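# Place the strawberry cake in the white basket

## Task

Get the strawberry cake inside the white basket while the basket and every other object stay roughly where they began, and finish with neither hand in contact with any of them.

## Robot and tools

ROBOT. Two arms work over a table: left_arm on the +y side carries a left hand, right_arm on the -y side a right hand (the names do not match image sides). Calibrated bases in the scene frame: left_arm (-0.016, +0.250, +0.031) m, right_arm (+0.026, -0.308, +0.017) m, both with almost no yaw. A two-camera stand sits behind the arms. Each hand has index, middle and ring fingers plus a thumb, hard plastic with rubber caps on the last 0.03 m of each digit.

FRAMES. Scene frame: origin at table-top height, halfway between the nominal bases, +x out over the table, +z up, +y toward left_arm. All reported positions, quaternions and Hand targets use it. Each hand also has a hand point with its own axes: +z runs along the straight fingers toward the tips, +y points out of the palm face (the palm face sits at y = -0.062 m), and +x runs across the palm away from the thumb on the right hand but toward the thumb on the left hand. Straight fingertips end about 0.12 to 0.15 m beyond the hand point along +z; the straight thumb sticks out sideways. A rigid mast near the wrist on the palm side (x +0.05 to +0.10, z -0.16 to -0.11, out to y +0.06; x sign flipped on the left hand) can strike objects.

execute_actions(actions, cameras). actions is a list of actions; each action is a list of 1 to 15 rows, each row one 1/30 s control step, and an action lasts 0.5 s; if fewer than 15 rows are given, the final row repeats. Every row is a single list of 48 numbers, each in [-1, 1], covering both arms even when one is idle:
- 0-5: left_arm dx, dy, dz, rx, ry, rz
- 6-21: left hand hinge goals
- 22, 23: left current_limit, speed
- 24-29: right_arm dx, dy, dz, rx, ry, rz
- 30-45: right hand hinge goals
- 46, 47: right current_limit, speed
The six arm numbers are an offset, not a pose: they are measured along the axes of that arm's Hand target as it stood when the action began, and 1.0 equals 0.6 m of travel or 180 degrees of turn; rx, ry, rz form one rotation vector. All rows in an action count from that same start, so within an action they do not add up, but the next action starts from the new target, so repeating an offset keeps moving. All zeros re-requests the current target.
Hinge goals are absolute, each scaled between its two stops, in this order: index_mcp, index_abd, index_pip, index_dip, thumb_cmc, thumb_axl, thumb_mcp, thumb_ipl, middle_mcp, middle_abd, middle_pip, middle_dip, ring_mcp, ring_abd, ring_pip, ring_dip. Straight values: finger _mcp -0.75, _abd 0.00, _pip -0.58, _dip -0.70; thumb_cmc -0.71, thumb_axl -0.68, thumb_mcp -0.23, thumb_ipl -0.17. Moving toward +1 curls fingers toward the palm, spreads _abd away from the thumb, swings the thumb round in front of the palm (cmc), rolls it about its own line (axl) and bends it (mcp, ipl). A 0 is a real goal, so to keep a hand unchanged copy back its hand_goal, hand_current_limit and hand_speed. current_limit maps -1..+1 to 0..550 mA per motor (floor 11 mA); very low values may not lift a finger. speed sets goal slew to (speed+1)/2 of 8.5 rad/s. Initial values: current_limit +0.4, speed -0.6; settings persist until changed.
cameras: list of names, ["all"] or []. If omitted, images come only with an empty actions list; an empty list also shows the full state and scene number. An unknown name voids the call.

zoom_image(camera, region): enlarges [x0, y0, x1, y1] pixels (origin top-left, at most 504 x 504) of the newest image from cam_head_left, cam_head_right, cam_high, cam_low (all 896x504), cam_left_wrist or cam_right_wrist (672x504, fisheye). Per-camera intrinsics and T_world_to_cam are supplied for projection; fixed cameras may be a few mm or degrees off, and wrist views may lag during motion.

finished_scene(scene): ends the current scene irreversibly; pass its number. Call it only when the cake is in the basket, nothing else has been shifted and both hands are clear.

RESULTS. Per arm: end_effector_position (m) and end_effector_quat_wxyz in the scene frame, accurate to a few cm; Hand target, the commanded pose after clipping, from which the next offsets count; joint positions, velocities ("within noise" when still) and torques (include the arm's own weight, noisy); some mid-motion positions. Per hand motor: hand_goal, hand_measured (same scale), hand_current_ma (positive pushes toward -1), hand_state (moving, goal, blocked, overload), plus hand_current_limit and hand_speed. Motor temperatures may appear.

MOTION NOTES. Orientation commands are clipped to within 40 degrees of the current measured orientation each step, and position wins if both cannot be met. The hand often stops a few cm short of its target, and the right elbow sags with load, so check position and send the remaining gap as a further offset, aiming higher when needed. Tiny moves may not start. To stop pushing on something, command back beyond the hand's actual position. Near the base axis a small move can swing the whole arm.

GRIPPING. A finger presses only when its goal lies past the object surface; more overshoot gives more force up to the limit. Gear friction may keep a grip after easing the goal.

AVOID. Currents at 495 mA or more for 5 s shut a motor off for 10 s; pushing to unreachable poses, holding loads or long reach heats joints (warning at 85 °C, arm drops at 100 °C). Never let the hands touch or grip each other. Do not drop, throw or release moving objects, slam or shove hard, or knock anything off the table; stray pushes may nudge loose items, so recheck before finishing.

Each tool is called after "Call:" in YAML: its name, and indented under it one key for each argument.

## Session

Call:
execute_actions:
  actions: []

Scene clock: 0.00 s.
left_arm: end_effector_position=(+0.2997, -0.0191, +0.2199) hand_goal=(-0.754, +0.000, -0.576, -0.696, -0.714, -0.678, -0.226, -0.168, -0.754, +0.000, -0.576, -0.696, -0.754, +0.000, -0.576, -0.696) hand_measured=(-0.754, +0.000, -0.576, -0.696, -0.714, -0.678, -0.226, -0.168, -0.754, +0.000, -0.576, -0.696, -0.754, +0.000, -0.576, -0.696) hand_current_ma=(+0, +0, +0, +0, +0, +0, +0, +0, +0, +0, +0, +0, +0, +0, +0, +0) hand_state=(goal, goal, goal, goal, goal, goal, goal, goal, goal, goal, goal, goal, goal, goal, goal, goal) hand_current_limit=0.40 hand_speed=-0.60 end_effector_quat_wxyz=(-0.100, +0.868, -0.486, +0.029) | right_arm: end_effector_position=(+0.6832, -0.5565, +0.1683) hand_goal=(-0.754, +0.000, -0.576, -0.696, -0.714, -0.678, -0.226, -0.168, -0.754, +0.000, -0.576, -0.696, -0.754, +0.000, -0.576, -0.696) hand_measured=(-0.754, +0.000, -0.576, -0.696, -0.714, -0.678, -0.226, -0.168, -0.754, +0.000, -0.576, -0.696, -0.754, +0.000, -0.576, -0.696) hand_current_ma=(+0, +0, +0, +0, +0, +0, +0, +0, +0, +0, +0, +0, +0, +0, +0, +0) hand_state=(goal, goal, goal, goal, goal, goal, goal, goal, goal, goal, goal, goal, goal, goal, goal, goal) hand_current_limit=0.40 hand_speed=-0.60 end_effector_quat_wxyz=(-0.122, +0.704, +0.561, +0.418)
Joint positions: left_arm=[-0.581 1.438 1.27 -1.358 -0.204 2.01] | right_arm=[-0.573 1.964 1.617 -1.153 -0.9 -0.3]
Joint velocities: within noise
Joint torques (N m): no reading
Motor temperatures (°C): left_arm=[29 30 28 31 27 24] | right_arm=[30 29 27 26 27 26]
Heat: left arm: hottest wrist pitch 31 °C; right arm: hottest waist 30 °C.
Hand target: left_arm +0.3064, -0.0235, +0.2310; -0.099, +0.868, -0.484, +0.044 | right_arm +0.6883, -0.5598, +0.1727; -0.116, +0.702, +0.563, +0.420

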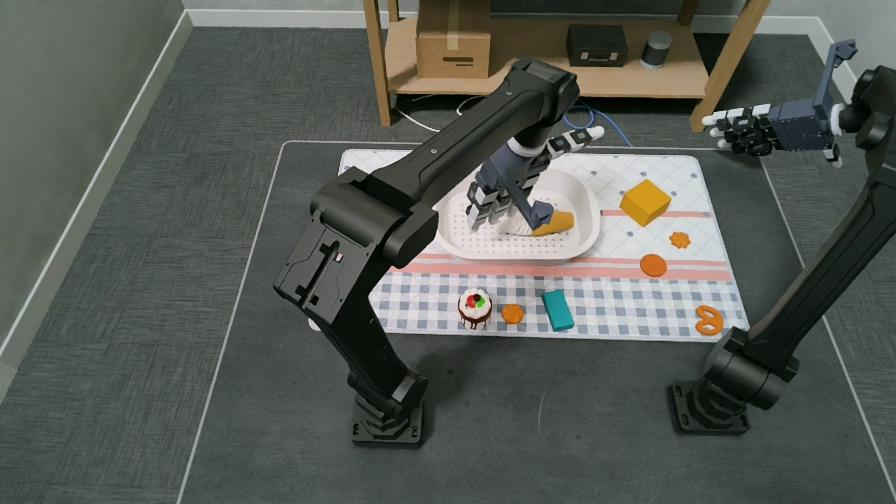

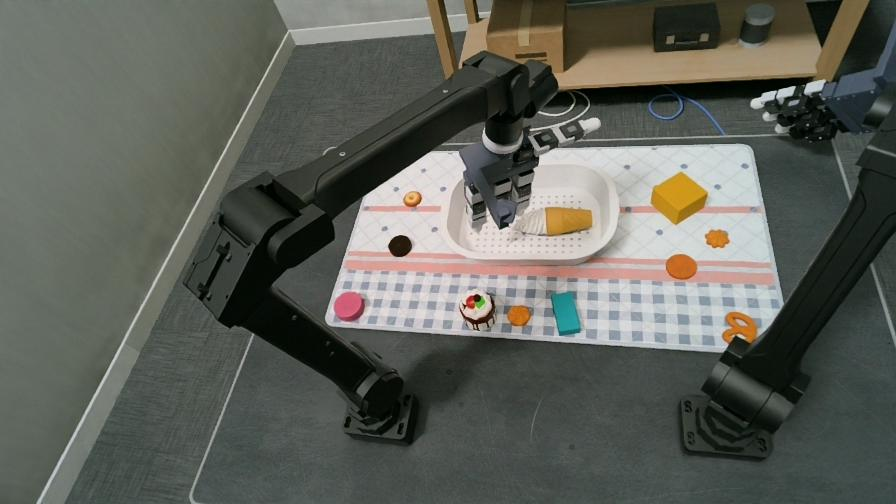

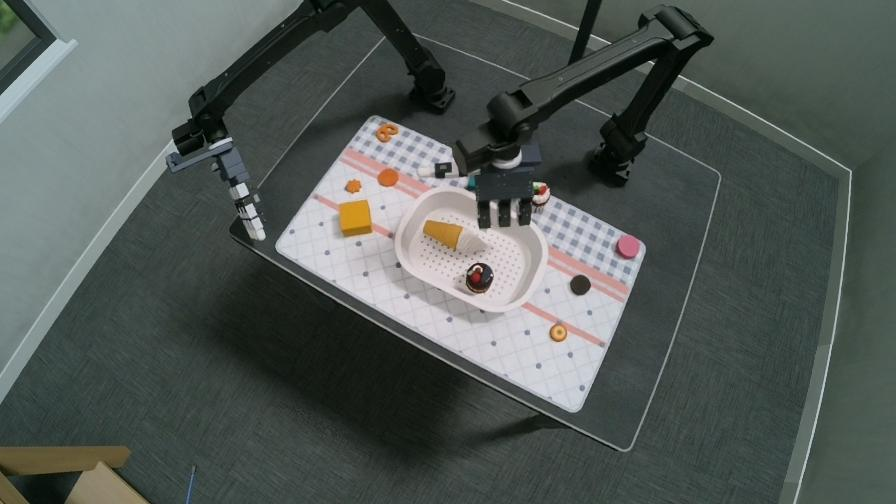

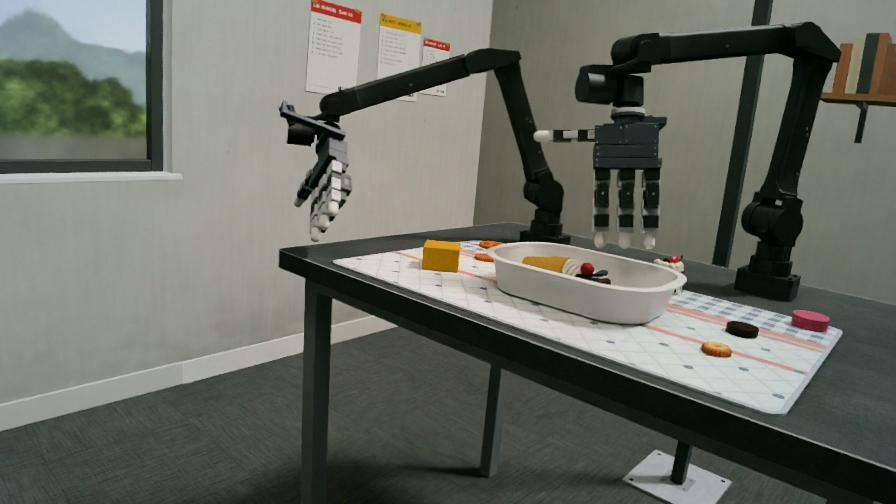

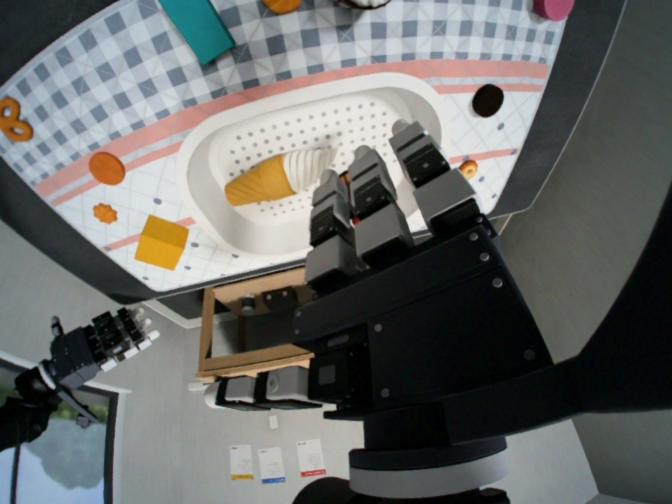

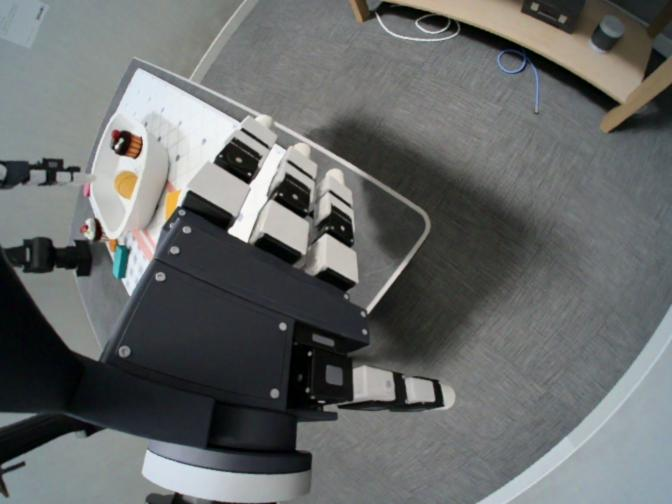

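Call:
zoom_image:
  camera: "cam_head_left"
  region: [420, 260, 600, 350]

Call:
zoom_image:
  camera: "cam_high"
  region: [380, 150, 600, 320]

Call:
zoom_image:
  camera: "cam_low"
  region: [480, 220, 720, 340]

Scaled by 2.800 from the camera's 896x504 image, which has a finer 1280x720 frame.

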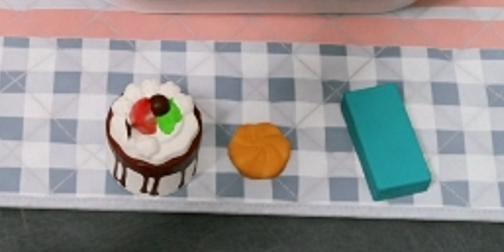

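Scaled by 2.291 from the camera's 896x504 image, which has a finer 1280x720 frame.

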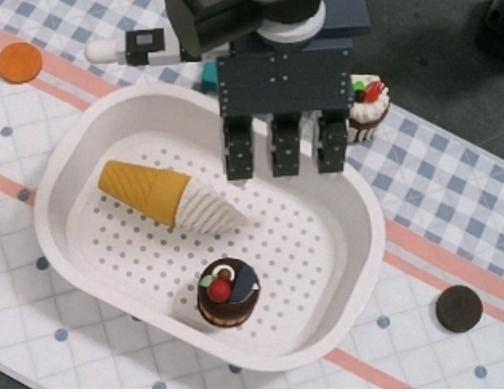

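Scaled by 2.100 from the camera's 896x504 image, which has a finer 1280x720 frame.

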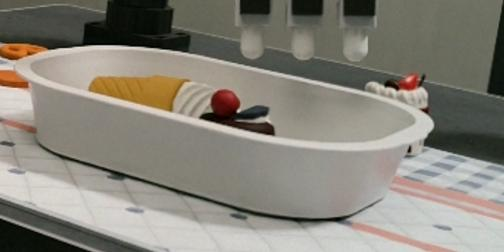

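Call:
execute_actions:
  actions:
    - [[-0.0843,-0.0068,-0.065,0.132,-0.003,-0.009,-0.97,0,0.518,-0.522,0.671,-0.678,0.0225,-0.168,-0.97,0,0.518,-0.522,-0.342,0,0.956,0.754,0.4,-0.6,0,0,0,0,0,0,-0.754,0,-0.576,-0.696,-0.714,-0.678,-0.226,-0.168,-0.754,0,-0.576,-0.696,-0.754,0,-0.576,-0.696,0.4,-0.6]]
    - [[0,0,0,0.132,-0.003,-0.009,-0.97,0,0.518,-0.522,0.671,-0.678,0.0225,-0.168,-0.97,0,0.518,-0.522,-0.342,0,0.956,0.754,0.4,-0.6,0,0,0,0,0,0,-0.754,0,-0.576,-0.696,-0.714,-0.678,-0.226,-0.168,-0.754,0,-0.576,-0.696,-0.754,0,-0.576,-0.696,0.4,-0.6]]
  cameras: ["all"]

Scene clock: 95.00 s.
left_arm: end_effector_position=(+0.2739, +0.0149, +0.2699) hand_goal=(-0.970, +0.000, +0.518, -0.522, +0.670, -0.678, +0.022, -0.168, -0.970, +0.000, +0.518, -0.522, -0.342, +0.000, +0.956, +0.754) hand_measured=(-0.964, -0.002, +0.516, -0.524, +0.666, -0.678, +0.024, -0.168, -0.964, -0.002, +0.516, -0.524, -0.340, -0.002, +0.928, +0.746) hand_current_ma=(+28, -4, -8, -7, -18, +3, +7, +0, +25, -5, -10, -8, +8, -4, -116, -35) hand_state=(goal, goal, goal, goal, goal, goal, goal, goal, goal, goal, goal, goal, goal, goal, blocked, goal) hand_current_limit=0.40 hand_speed=-0.60 end_effector_quat_wxyz=(-0.440, +0.767, -0.405, +0.233) | right_arm: end_effector_position=(+0.6832, -0.5565, +0.1683) hand_goal=(-0.754, +0.000, -0.576, -0.696, -0.714, -0.678, -0.226, -0.168, -0.754, +0.000, -0.576, -0.696, -0.754, +0.000, -0.576, -0.696) hand_measured=(-0.754, +0.000, -0.576, -0.696, -0.714, -0.678, -0.226, -0.168, -0.754, +0.000, -0.576, -0.696, -0.754, +0.000, -0.576, -0.696) hand_current_ma=(+0, +0, +0, +0, +0, +0, +0, +0, +0, +0, +0, +0, +0, +0, +0, +0) hand_state=(goal, goal, goal, goal, goal, goal, goal, goal, goal, goal, goal, goal, goal, goal, goal, goal) hand_current_limit=0.40 hand_speed=-0.60 end_effector_quat_wxyz=(-0.122, +0.704, +0.561, +0.418)
Joint positions: left_arm=[-0.968 1.216 1.123 -1.475 -1.043 1.573] | right_arm=[-0.573 1.964 1.617 -1.153 -0.9 -0.3]
Joint torques (N m): left_arm=[0.85 -6.71 8.76 -0.65 -1.16 -0.08] | right_arm=[0.09 -23.88 8.94 0.23 -0.9 -0.1]
Motor temperatures (°C): left_arm=[29 34 39 31 27 24] | right_arm=[30 39 34 26 29 26]
Heat: left arm: hottest elbow 39 °C; right arm: hottest shoulder 39 °C.
Hand target: left_arm +0.2764, +0.0163, +0.2709; -0.443, +0.768, -0.400, +0.231 | right_arm +0.6883, -0.5598, +0.1727; -0.116, +0.702, +0.563, +0.420
Off the commanded pose: left_arm 0.003 m, 1 deg | right_arm 0.008 m, 1 deg.
Step readings (end_effector_position of left_arm | right_arm):
0: (+0.2997, -0.0191, +0.2199) | (+0.6832, -0.5565, +0.1683)
1: (+0.3043, -0.0080, +0.2181) | (+0.6832, -0.5565, +0.1683)
2: (+0.3103, +0.0131, +0.2146) | (+0.6832, -0.5565, +0.1683)
4: (+0.2999, +0.0293, +0.2285) | (+0.6832, -0.5565, +0.1683)
8: (+0.2724, +0.0206, +0.2748) | (+0.6832, -0.5565, +0.1683)
15: (+0.2703, +0.0167, +0.2718) | (+0.6832, -0.5565, +0.1683)
16: (+0.2791, +0.0245, +0.2699) | (+0.6832, -0.5565, +0.1683)
17: (+0.2950, +0.0413, +0.2726) | (+0.6832, -0.5565, +0.1683)
19: (+0.2910, +0.0373, +0.2742) | (+0.6832, -0.5565, +0.1683)
23: (+0.2693, +0.0122, +0.2723) | (+0.6832, -0.5565, +0.1683)
30: (+0.2723, +0.0151, +0.2697) | (+0.6832, -0.5565, +0.1683)
camera_calibration:
cam_left_wrist: T_world_to_cam=[[-0.190103, 0.816646, 0.544931, -0.14086], [-0.0558992, -0.563156, 0.824457, -0.242678], [0.980171, 0.126271, 0.152708, -0.188021], [0, 0, 0, 1]] pos_world=[0.14395, 0.00210882, 0.305549]

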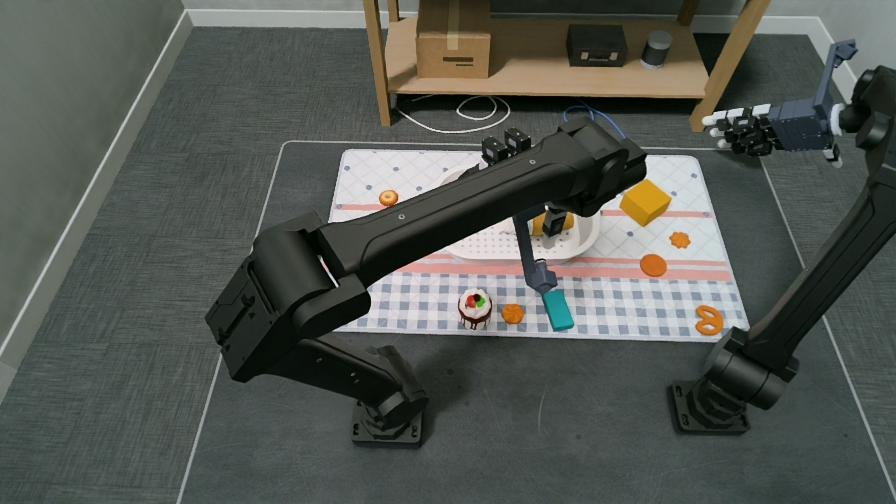

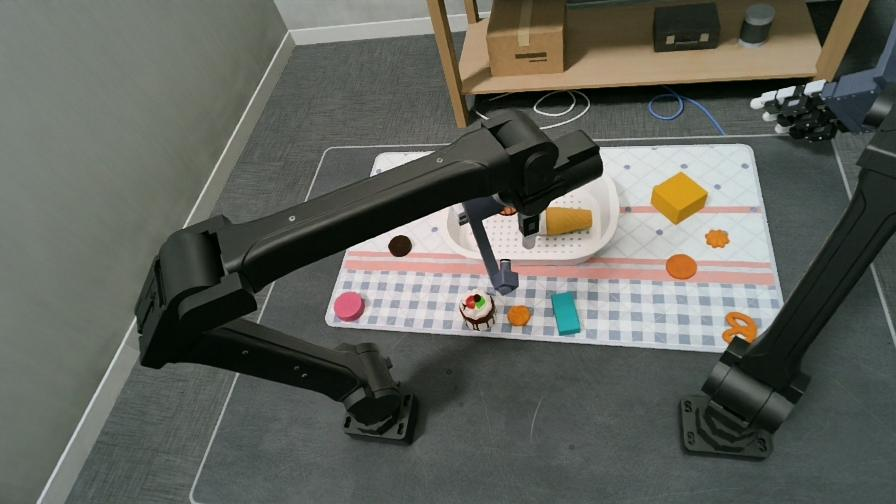

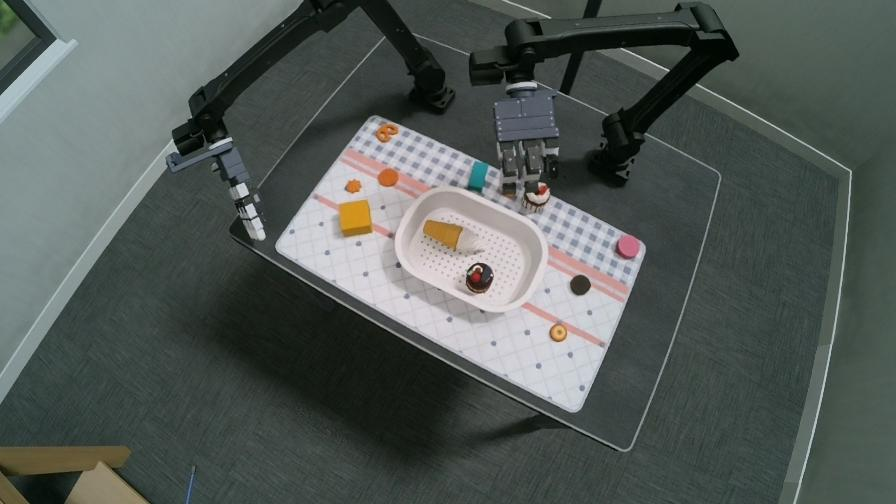

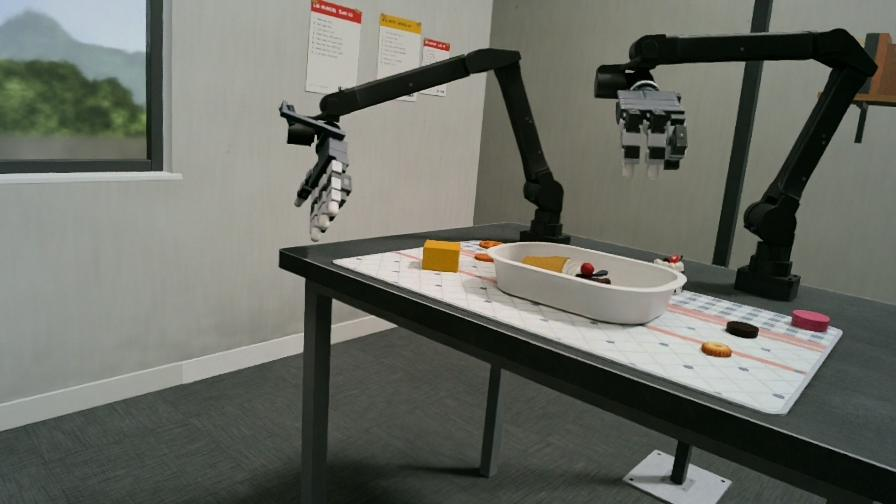

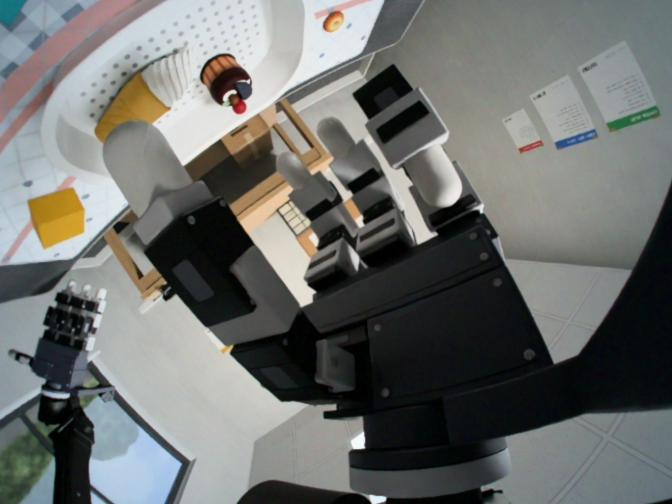

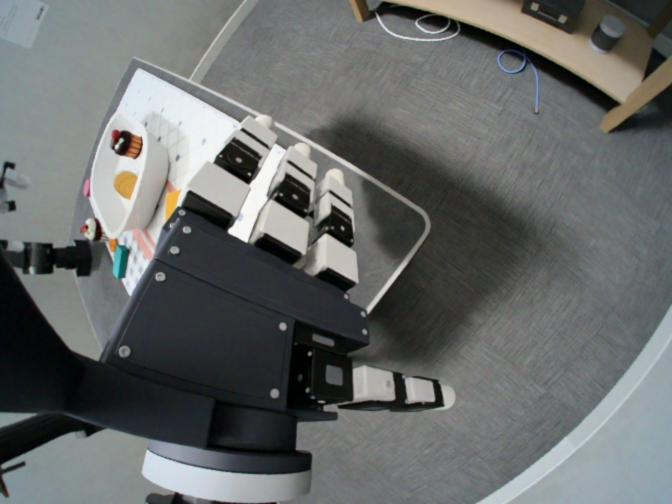

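Call:
execute_actions:
  actions:
    - [[-0.0772,0.0706,0.0444,0,0,0,-0.97,0,0.518,-0.522,0.671,-0.678,0.0225,-0.168,-0.97,0,0.518,-0.522,-0.342,0,0.956,0.754,0.4,-0.6,0,0,0,0,0,0,-0.754,0,-0.576,-0.696,-0.714,-0.678,-0.226,-0.168,-0.754,0,-0.576,-0.696,-0.754,0,-0.576,-0.696,0.4,-0.6]]
    - [[-0.0772,0.0706,0.0444,0,0,0,-0.97,0,0.518,-0.522,0.671,-0.678,0.0225,-0.168,-0.97,0,0.518,-0.522,-0.342,0,0.956,0.754,0.4,-0.6,0,0,0,0,0,0,-0.754,0,-0.576,-0.696,-0.714,-0.678,-0.226,-0.168,-0.754,0,-0.576,-0.696,-0.754,0,-0.576,-0.696,0.4,-0.6]]
  cameras: ["all"]

Scene clock: 102.00 s.
left_arm: end_effector_position=(+0.2222, +0.0975, +0.1659) hand_goal=(-0.970, +0.000, +0.518, -0.522, +0.670, -0.678, +0.022, -0.168, -0.970, +0.000, +0.518, -0.522, -0.342, +0.000, +0.956, +0.754) hand_measured=(-0.962, -0.002, +0.516, -0.524, +0.668, -0.678, +0.024, -0.168, -0.962, -0.002, +0.516, -0.524, -0.340, -0.002, +0.928, +0.746) hand_current_ma=(+36, -5, -6, -7, -6, +1, +5, +0, +31, -5, -8, -8, +7, -4, -116, -35) hand_state=(goal, goal, goal, goal, goal, goal, goal, goal, goal, goal, goal, goal, goal, goal, blocked, goal) hand_current_limit=0.40 hand_speed=-0.60 end_effector_quat_wxyz=(-0.447, +0.766, -0.405, +0.223) | right_arm: end_effector_position=(+0.6832, -0.5565, +0.1683) hand_goal=(-0.754, +0.000, -0.576, -0.696, -0.714, -0.678, -0.226, -0.168, -0.754, +0.000, -0.576, -0.696, -0.754, +0.000, -0.576, -0.696) hand_measured=(-0.754, +0.000, -0.576, -0.696, -0.714, -0.678, -0.226, -0.168, -0.754, +0.000, -0.576, -0.696, -0.754, +0.000, -0.576, -0.696) hand_current_ma=(+0, +0, +0, +0, +0, +0, +0, +0, +0, +0, +0, +0, +0, +0, +0, +0) hand_state=(goal, goal, goal, goal, goal, goal, goal, goal, goal, goal, goal, goal, goal, goal, goal, goal) hand_current_limit=0.40 hand_speed=-0.60 end_effector_quat_wxyz=(-0.122, +0.704, +0.561, +0.418)
Joint positions: left_arm=[-0.955 1.015 0.7 -1.272 -1.046 1.574] | right_arm=[-0.573 1.964 1.617 -1.153 -0.9 -0.3]
Joint torques (N m): left_arm=[0.79 -3.96 8.54 0.2 -1.05 0.11] | right_arm=[-0.21 -23.71 9.17 0.36 -0.88 -0.14]
Heat: left arm: hottest elbow 38 °C; right arm: hottest shoulder 39 °C.
Hand target: left_arm +0.2263, +0.0945, +0.1711; -0.443, +0.768, -0.400, +0.231 | right_arm +0.6883, -0.5598, +0.1727; -0.116, +0.702, +0.563, +0.420
Off the commanded pose: left_arm 0.007 m, 1 deg | right_arm 0.008 m, 1 deg.
Step readings (end_effector_position of left_arm | right_arm):
0: (+0.2739, +0.0148, +0.2699) | (+0.6832, -0.5565, +0.1683)
1: (+0.2719, +0.0193, +0.2624) | (+0.6832, -0.5565, +0.1683)
2: (+0.2717, +0.0227, +0.2575) | (+0.6832, -0.5565, +0.1683)
4: (+0.2549, +0.0445, +0.2305) | (+0.6832, -0.5565, +0.1683)
8: (+0.2446, +0.0614, +0.2127) | (+0.6832, -0.5565, +0.1683)
15: (+0.2474, +0.0578, +0.2140) | (+0.6832, -0.5565, +0.1683)
16: (+0.2455, +0.0620, +0.2073) | (+0.6832, -0.5565, +0.1683)
17: (+0.2459, +0.0639, +0.2028) | (+0.6832, -0.5565, +0.1683)
19: (+0.2307, +0.0835, +0.1794) | (+0.6832, -0.5565, +0.1683)
23: (+0.2196, +0.1010, +0.1647) | (+0.6832, -0.5565, +0.1683)
30: (+0.2222, +0.0975, +0.1660) | (+0.6832, -0.5565, +0.1683)
camera_calibration:
cam_left_wrist: T_world_to_cam=[[-0.194893, 0.804099, 0.561642, -0.161986], [-0.0415377, -0.578875, 0.814358, -0.113325], [0.979944, 0.135384, 0.146219, -0.131656], [0, 0, 0, 1]] pos_world=[0.092738, 0.082476, 0.202516]

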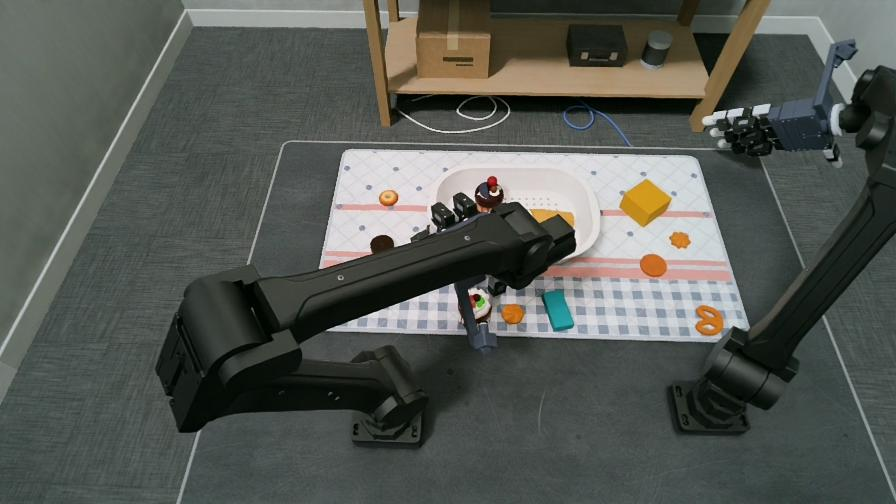

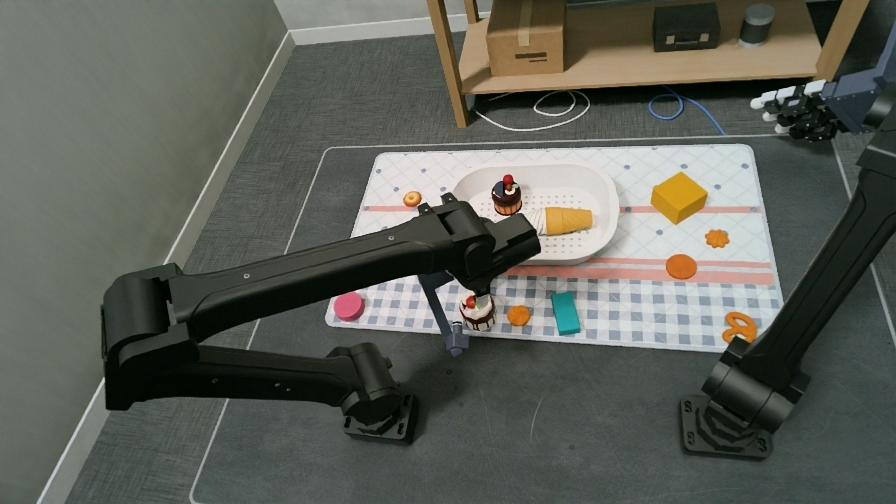

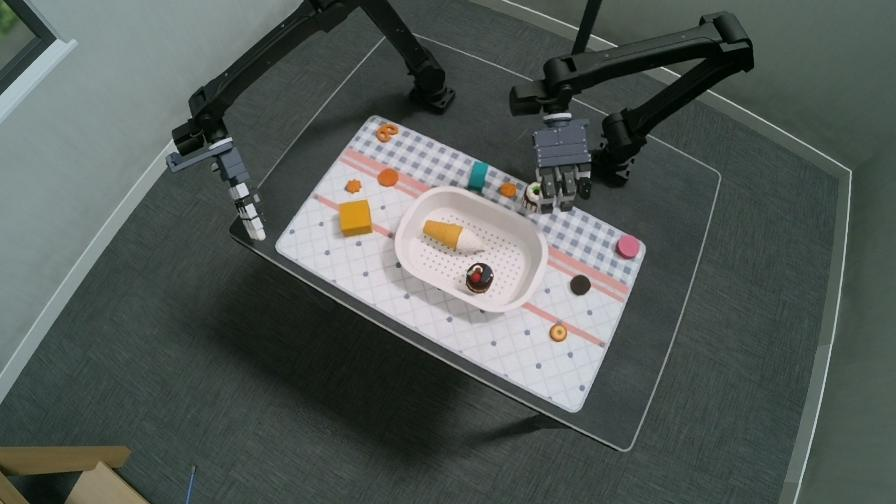

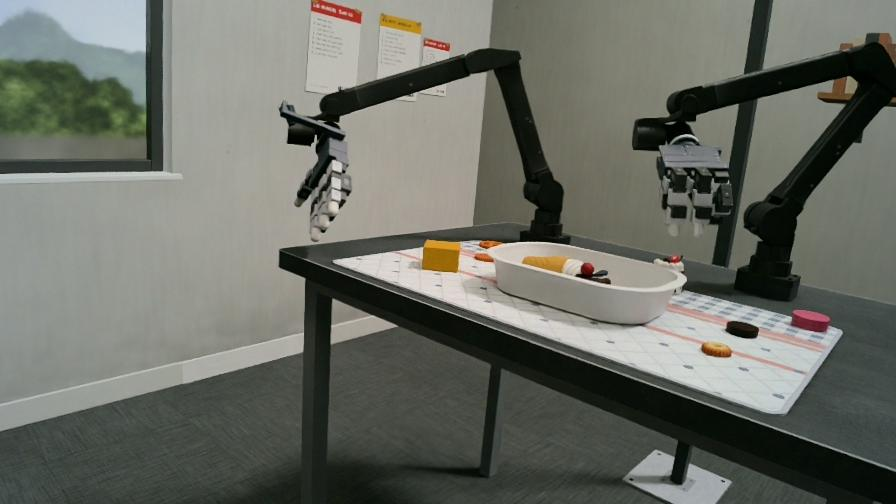

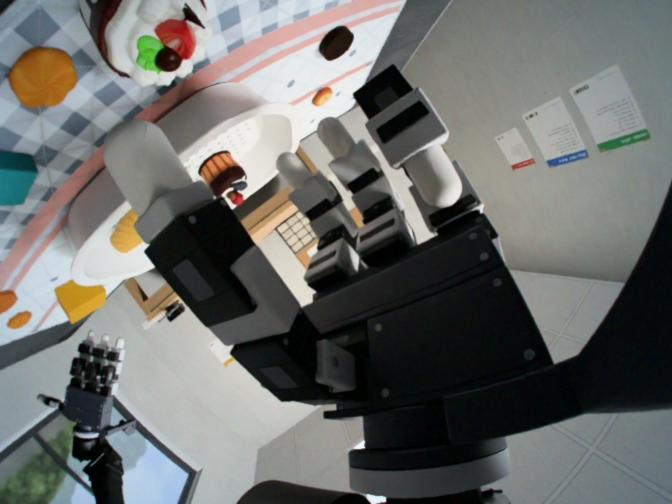

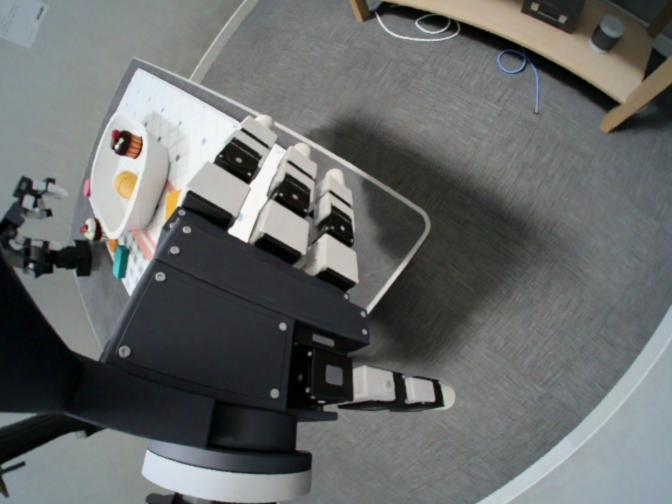

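Call:
zoom_image:
  camera: "cam_high"
  region: [490, 90, 660, 240]

Call:
zoom_image:
  camera: "cam_low"
  region: [620, 120, 780, 300]

Call:
zoom_image:
  camera: "cam_head_right"
  region: [400, 180, 540, 360]

Scaled by 2.965 from the camera's 896x504 image, which has a finer 1280x720 frame.

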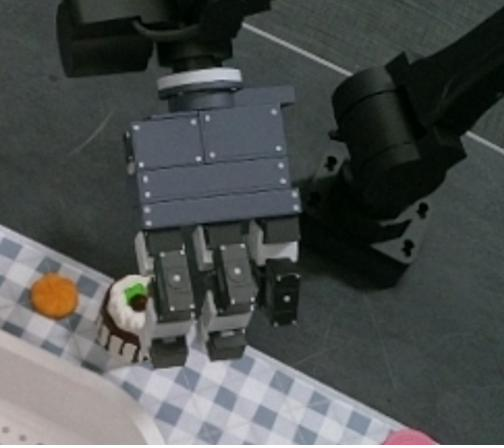

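Scaled by 2.800 from the camera's 896x504 image, which has a finer 1280x720 frame.

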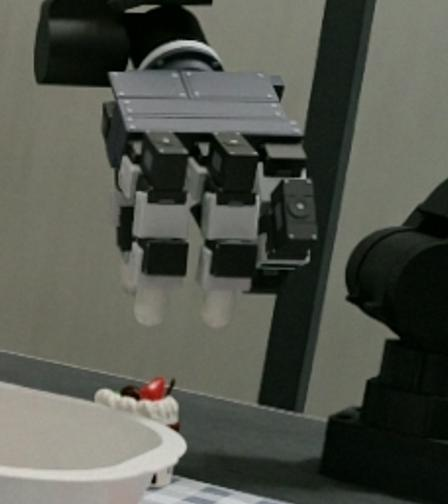

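Scaled by 2.800 from the camera's 896x504 image, which has a finer 1280x720 frame.

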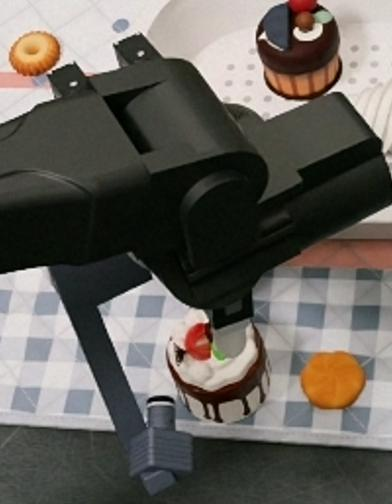

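Call:
execute_actions:
  actions:
    - [[0.0133,0.1037,0.0405,0,0,0,-0.97,0,0.518,-0.522,0.671,-0.678,0.0225,-0.168,-0.97,0,0.518,-0.522,-0.342,0,0.956,0.754,0.4,-0.6,0,0,0,0,0,0,-0.754,0,-0.576,-0.696,-0.714,-0.678,-0.226,-0.168,-0.754,0,-0.576,-0.696,-0.754,0,-0.576,-0.696,0.4,-0.6]]
  cameras: ["cam_left_wrist","cam_high","cam_low"]

Call:
zoom_image:
  camera: "cam_left_wrist"
  region: [0, 0, 340, 255]

Call:
zoom_image:
  camera: "cam_low"
  region: [620, 160, 780, 320]

Scene clock: 128.10 s.
left_arm: end_effector_position=(+0.2193, +0.0864, +0.1012) hand_goal=(-0.970, +0.000, +0.518, -0.522, +0.670, -0.678, +0.022, -0.168, -0.970, +0.000, +0.518, -0.522, -0.342, +0.000, +0.956, +0.754) hand_measured=(-0.962, -0.002, +0.516, -0.524, +0.670, -0.678, +0.024, -0.168, -0.964, -0.002, +0.516, -0.524, -0.340, -0.002, +0.928, +0.746) hand_current_ma=(+33, -5, -6, -7, -3, +1, +5, +0, +29, -5, -8, -8, +7, -4, -116, -35) hand_state=(goal, goal, goal, goal, goal, goal, goal, goal, goal, goal, goal, goal, goal, goal, blocked, goal) hand_current_limit=0.40 hand_speed=-0.60 end_effector_quat_wxyz=(-0.448, +0.764, -0.409, +0.219) | right_arm: end_effector_position=(+0.6832, -0.5565, +0.1683) hand_goal=(-0.754, +0.000, -0.576, -0.696, -0.714, -0.678, -0.226, -0.168, -0.754, +0.000, -0.576, -0.696, -0.754, +0.000, -0.576, -0.696) hand_measured=(-0.754, +0.000, -0.576, -0.696, -0.714, -0.678, -0.226, -0.168, -0.754, +0.000, -0.576, -0.696, -0.754, +0.000, -0.576, -0.696) hand_current_ma=(+0, +0, +0, +0, +0, +0, +0, +0, +0, +0, +0, +0, +0, +0, +0, +0) hand_state=(goal, goal, goal, goal, goal, goal, goal, goal, goal, goal, goal, goal, goal, goal, goal, goal) hand_current_limit=0.40 hand_speed=-0.60 end_effector_quat_wxyz=(-0.122, +0.704, +0.561, +0.418)
Joint positions: left_arm=[-0.989 1.156 0.607 -1.103 -1.043 1.515] | right_arm=[-0.573 1.964 1.617 -1.153 -0.9 -0.3]
Joint torques (N m): left_arm=[0.32 -5.25 7.04 0.03 -1.11 -0.09] | right_arm=[0.26 -23.77 9.02 0.21 -0.91 -0.11]
Heat: left arm: hottest elbow 36 °C; right arm: hottest shoulder 40 °C.
Hand target: left_arm +0.2226, +0.0822, +0.1050; -0.443, +0.768, -0.400, +0.231 | right_arm +0.6883, -0.5598, +0.1727; -0.116, +0.702, +0.563, +0.420
Off the commanded pose: left_arm 0.007 m, 2 deg | right_arm 0.008 m, 1 deg.
Step readings (end_effector_position of left_arm | right_arm):
0: (+0.2222, +0.0975, +0.1659) | (+0.6832, -0.5565, +0.1683)
1: (+0.2223, +0.0967, +0.1612) | (+0.6832, -0.5565, +0.1683)
2: (+0.2245, +0.0929, +0.1550) | (+0.6832, -0.5565, +0.1683)
4: (+0.2209, +0.0900, +0.1323) | (+0.6832, -0.5565, +0.1683)
8: (+0.2167, +0.0902, +0.1020) | (+0.6832, -0.5565, +0.1683)
15: (+0.2192, +0.0865, +0.1011) | (+0.6832, -0.5565, +0.1683)
camera_calibration:
cam_left_wrist: T_world_to_cam=[[-0.187112, 0.798854, 0.571682, -0.119555], [-0.0368409, -0.587258, 0.808561, -0.0668403], [0.981647, 0.13023, 0.139314, -0.116997], [0, 0, 0, 1]] pos_world=[0.0900172, 0.0714908, 0.138691]
Images, in order (width x height): cam_high 896x504, cam_low 896x504, cam_left_wrist 672x504.

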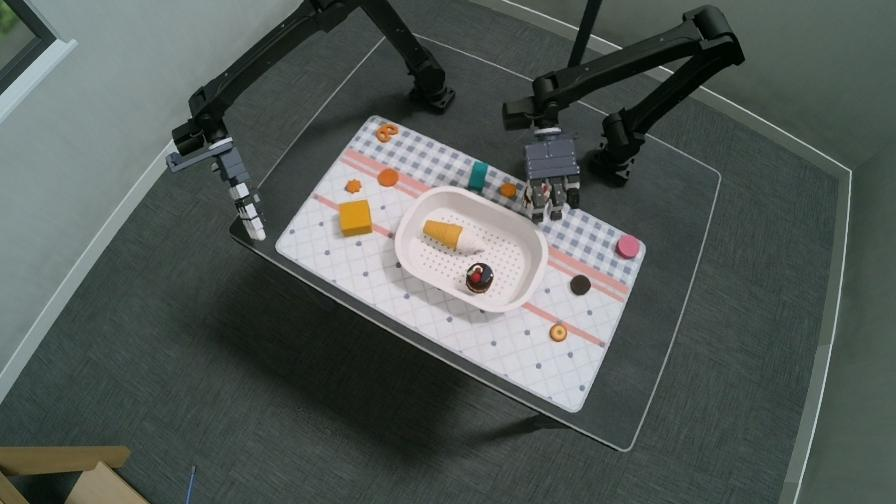

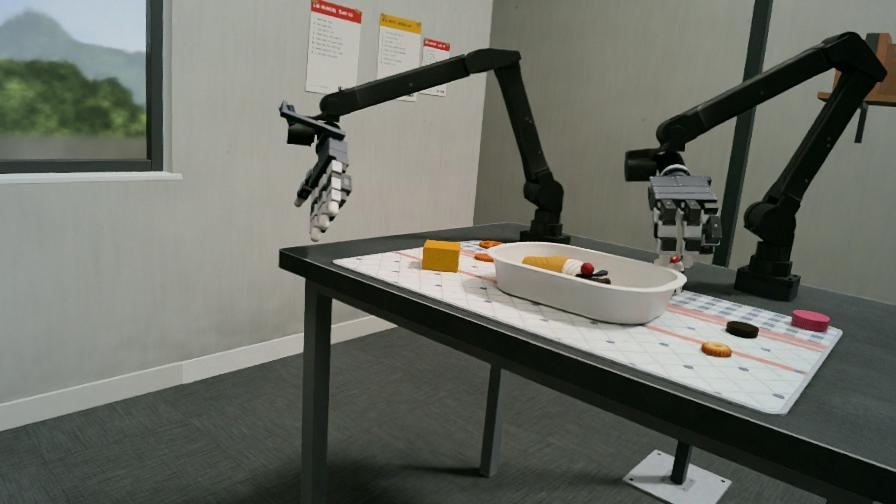

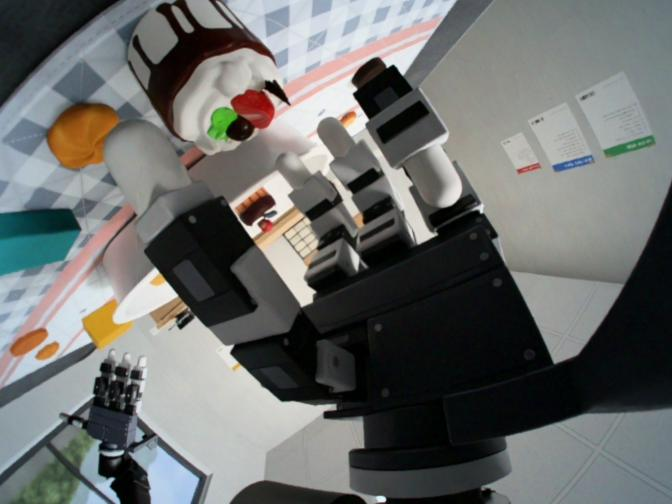

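Scaled by 1.482 from the camera's 672x504 image, which has a finer 960x720 frame.

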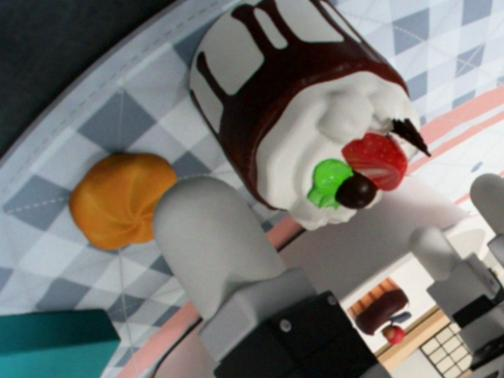

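Scaled by 3.150 from the camera's 896x504 image, which has a finer 1280x720 frame.

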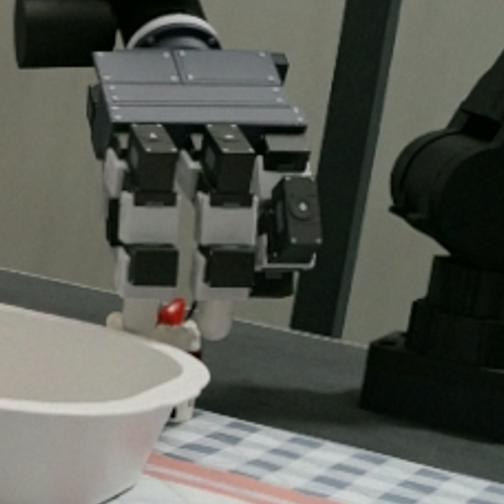

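Call:
execute_actions:
  actions:
    - [[0.005,0.0425,0.013,0,0,0,-0.97,0,0.518,-0.522,0.671,-0.678,0.0225,-0.168,-0.97,0,0.518,-0.522,-0.342,0,0.956,0.754,0.4,-0.6,0,0,0,0,0,0,-0.754,0,-0.576,-0.696,-0.714,-0.678,-0.226,-0.168,-0.754,0,-0.576,-0.696,-0.754,0,-0.576,-0.696,0.4,-0.6]]
  cameras: ["cam_left_wrist","cam_low","cam_head_right"]

Call:
zoom_image:
  camera: "cam_low"
  region: [620, 160, 780, 320]

Call:
zoom_image:
  camera: "cam_head_right"
  region: [400, 220, 540, 360]

Scene clock: 148.87 s.
left_arm: end_effector_position=(+0.2191, +0.0793, +0.0799) hand_goal=(-0.970, +0.000, +0.518, -0.522, +0.670, -0.678, +0.022, -0.168, -0.970, +0.000, +0.518, -0.522, -0.342, +0.000, +0.956, +0.754) hand_measured=(-0.962, +0.002, +0.520, -0.524, +0.670, -0.678, +0.024, -0.168, -0.964, -0.002, +0.516, -0.524, -0.340, -0.002, +0.928, +0.746) hand_current_ma=(+37, +4, +6, -4, -2, +1, +5, +0, +29, -5, -8, -8, +7, -4, -116, -35) hand_state=(goal, goal, goal, goal, goal, goal, goal, goal, goal, goal, goal, goal, goal, goal, blocked, goal) hand_current_limit=0.40 hand_speed=-0.60 end_effector_quat_wxyz=(-0.448, +0.765, -0.405, +0.222) | right_arm: end_effector_position=(+0.6832, -0.5565, +0.1683) hand_goal=(-0.754, +0.000, -0.576, -0.696, -0.714, -0.678, -0.226, -0.168, -0.754, +0.000, -0.576, -0.696, -0.754, +0.000, -0.576, -0.696) hand_measured=(-0.754, +0.000, -0.576, -0.696, -0.714, -0.678, -0.226, -0.168, -0.754, +0.000, -0.576, -0.696, -0.754, +0.000, -0.576, -0.696) hand_current_ma=(+0, +0, +0, +0, +0, +0, +0, +0, +0, +0, +0, +0, +0, +0, +0, +0) hand_state=(goal, goal, goal, goal, goal, goal, goal, goal, goal, goal, goal, goal, goal, goal, goal, goal) hand_current_limit=0.40 hand_speed=-0.60 end_effector_quat_wxyz=(-0.122, +0.704, +0.561, +0.418)
Joint positions: left_arm=[-1.006 1.221 0.587 -1.044 -1.043 1.473] | right_arm=[-0.573 1.964 1.617 -1.153 -0.9 -0.3]
Joint torques (N m): left_arm=[-0.03 -5.13 5.93 0.09 -1 -0.13] | right_arm=[0.44 -24 9.07 0.44 -0.87 -0.12]
Heat: left arm: hottest elbow 36 °C; right arm: hottest shoulder 41 °C.
Hand target: left_arm +0.2194, +0.0763, +0.0791; -0.443, +0.768, -0.400, +0.231 | right_arm +0.6883, -0.5598, +0.1727; -0.116, +0.702, +0.563, +0.420
Off the commanded pose: left_arm 0.003 m, 1 deg | right_arm 0.008 m, 1 deg.
Step readings (end_effector_position of left_arm | right_arm):
0: (+0.2193, +0.0864, +0.1012) | (+0.6832, -0.5565, +0.1683)
1: (+0.2197, +0.0854, +0.0999) | (+0.6832, -0.5565, +0.1683)
2: (+0.2206, +0.0824, +0.0977) | (+0.6832, -0.5565, +0.1683)
4: (+0.2204, +0.0802, +0.0899) | (+0.6832, -0.5565, +0.1683)
8: (+0.2188, +0.0796, +0.0801) | (+0.6832, -0.5565, +0.1683)
15: (+0.2191, +0.0793, +0.0799) | (+0.6832, -0.5565, +0.1683)
camera_calibration:
cam_left_wrist: T_world_to_cam=[[-0.193998, 0.802234, 0.56461, -0.0998843], [-0.0407452, -0.581637, 0.812427, -0.0536738], [0.980155, 0.134604, 0.145524, -0.113451], [0, 0, 0, 1]] pos_world=[0.0896353, 0.0641828, 0.116512]
Images, in order (width x height): cam_head_right 896x504, cam_low 896x504, cam_left_wrist 672x504.

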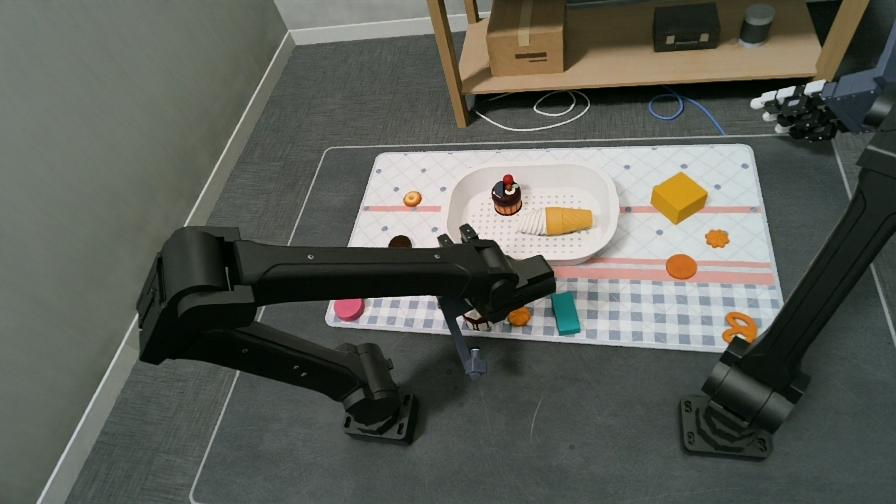

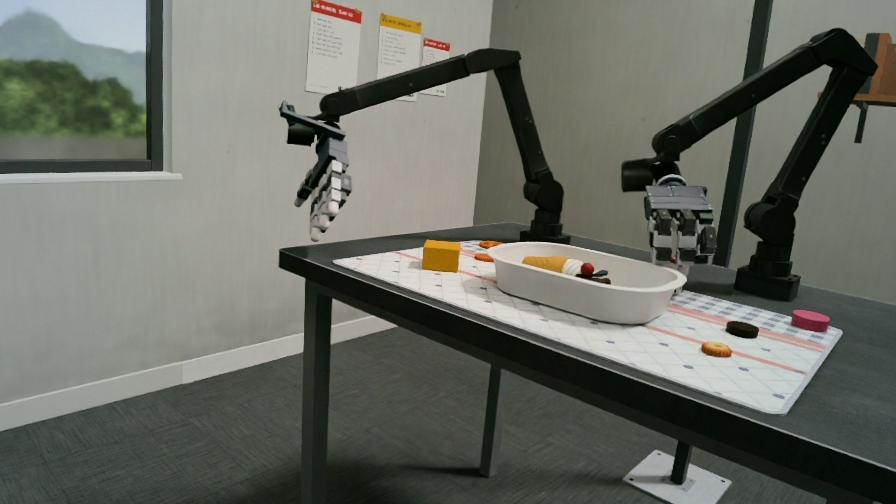

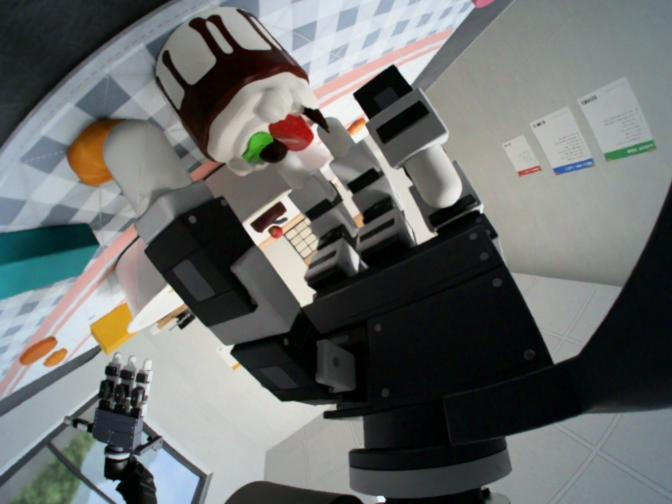

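Scaled by 3.150 from the camera's 896x504 image, which has a finer 1280x720 frame.

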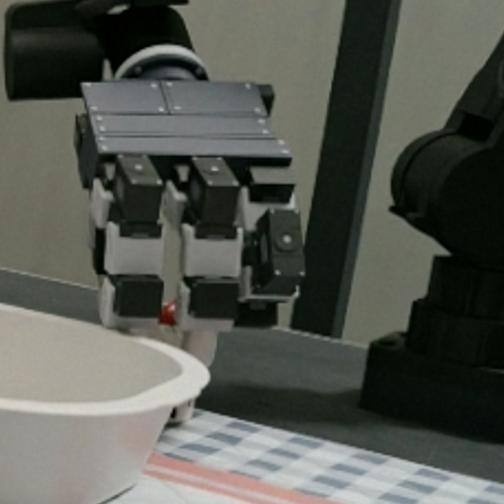

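Scaled by 3.600 from the camera's 896x504 image, which has a finer 1280x720 frame.

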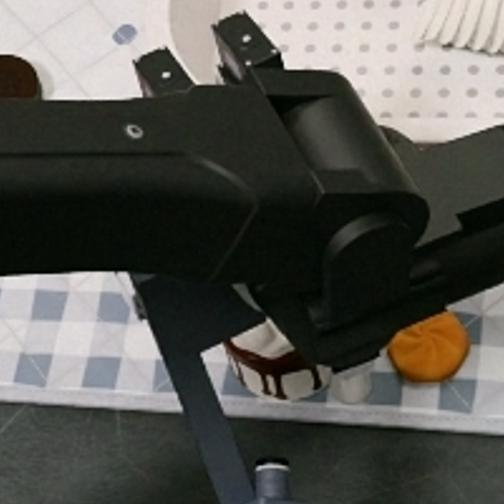

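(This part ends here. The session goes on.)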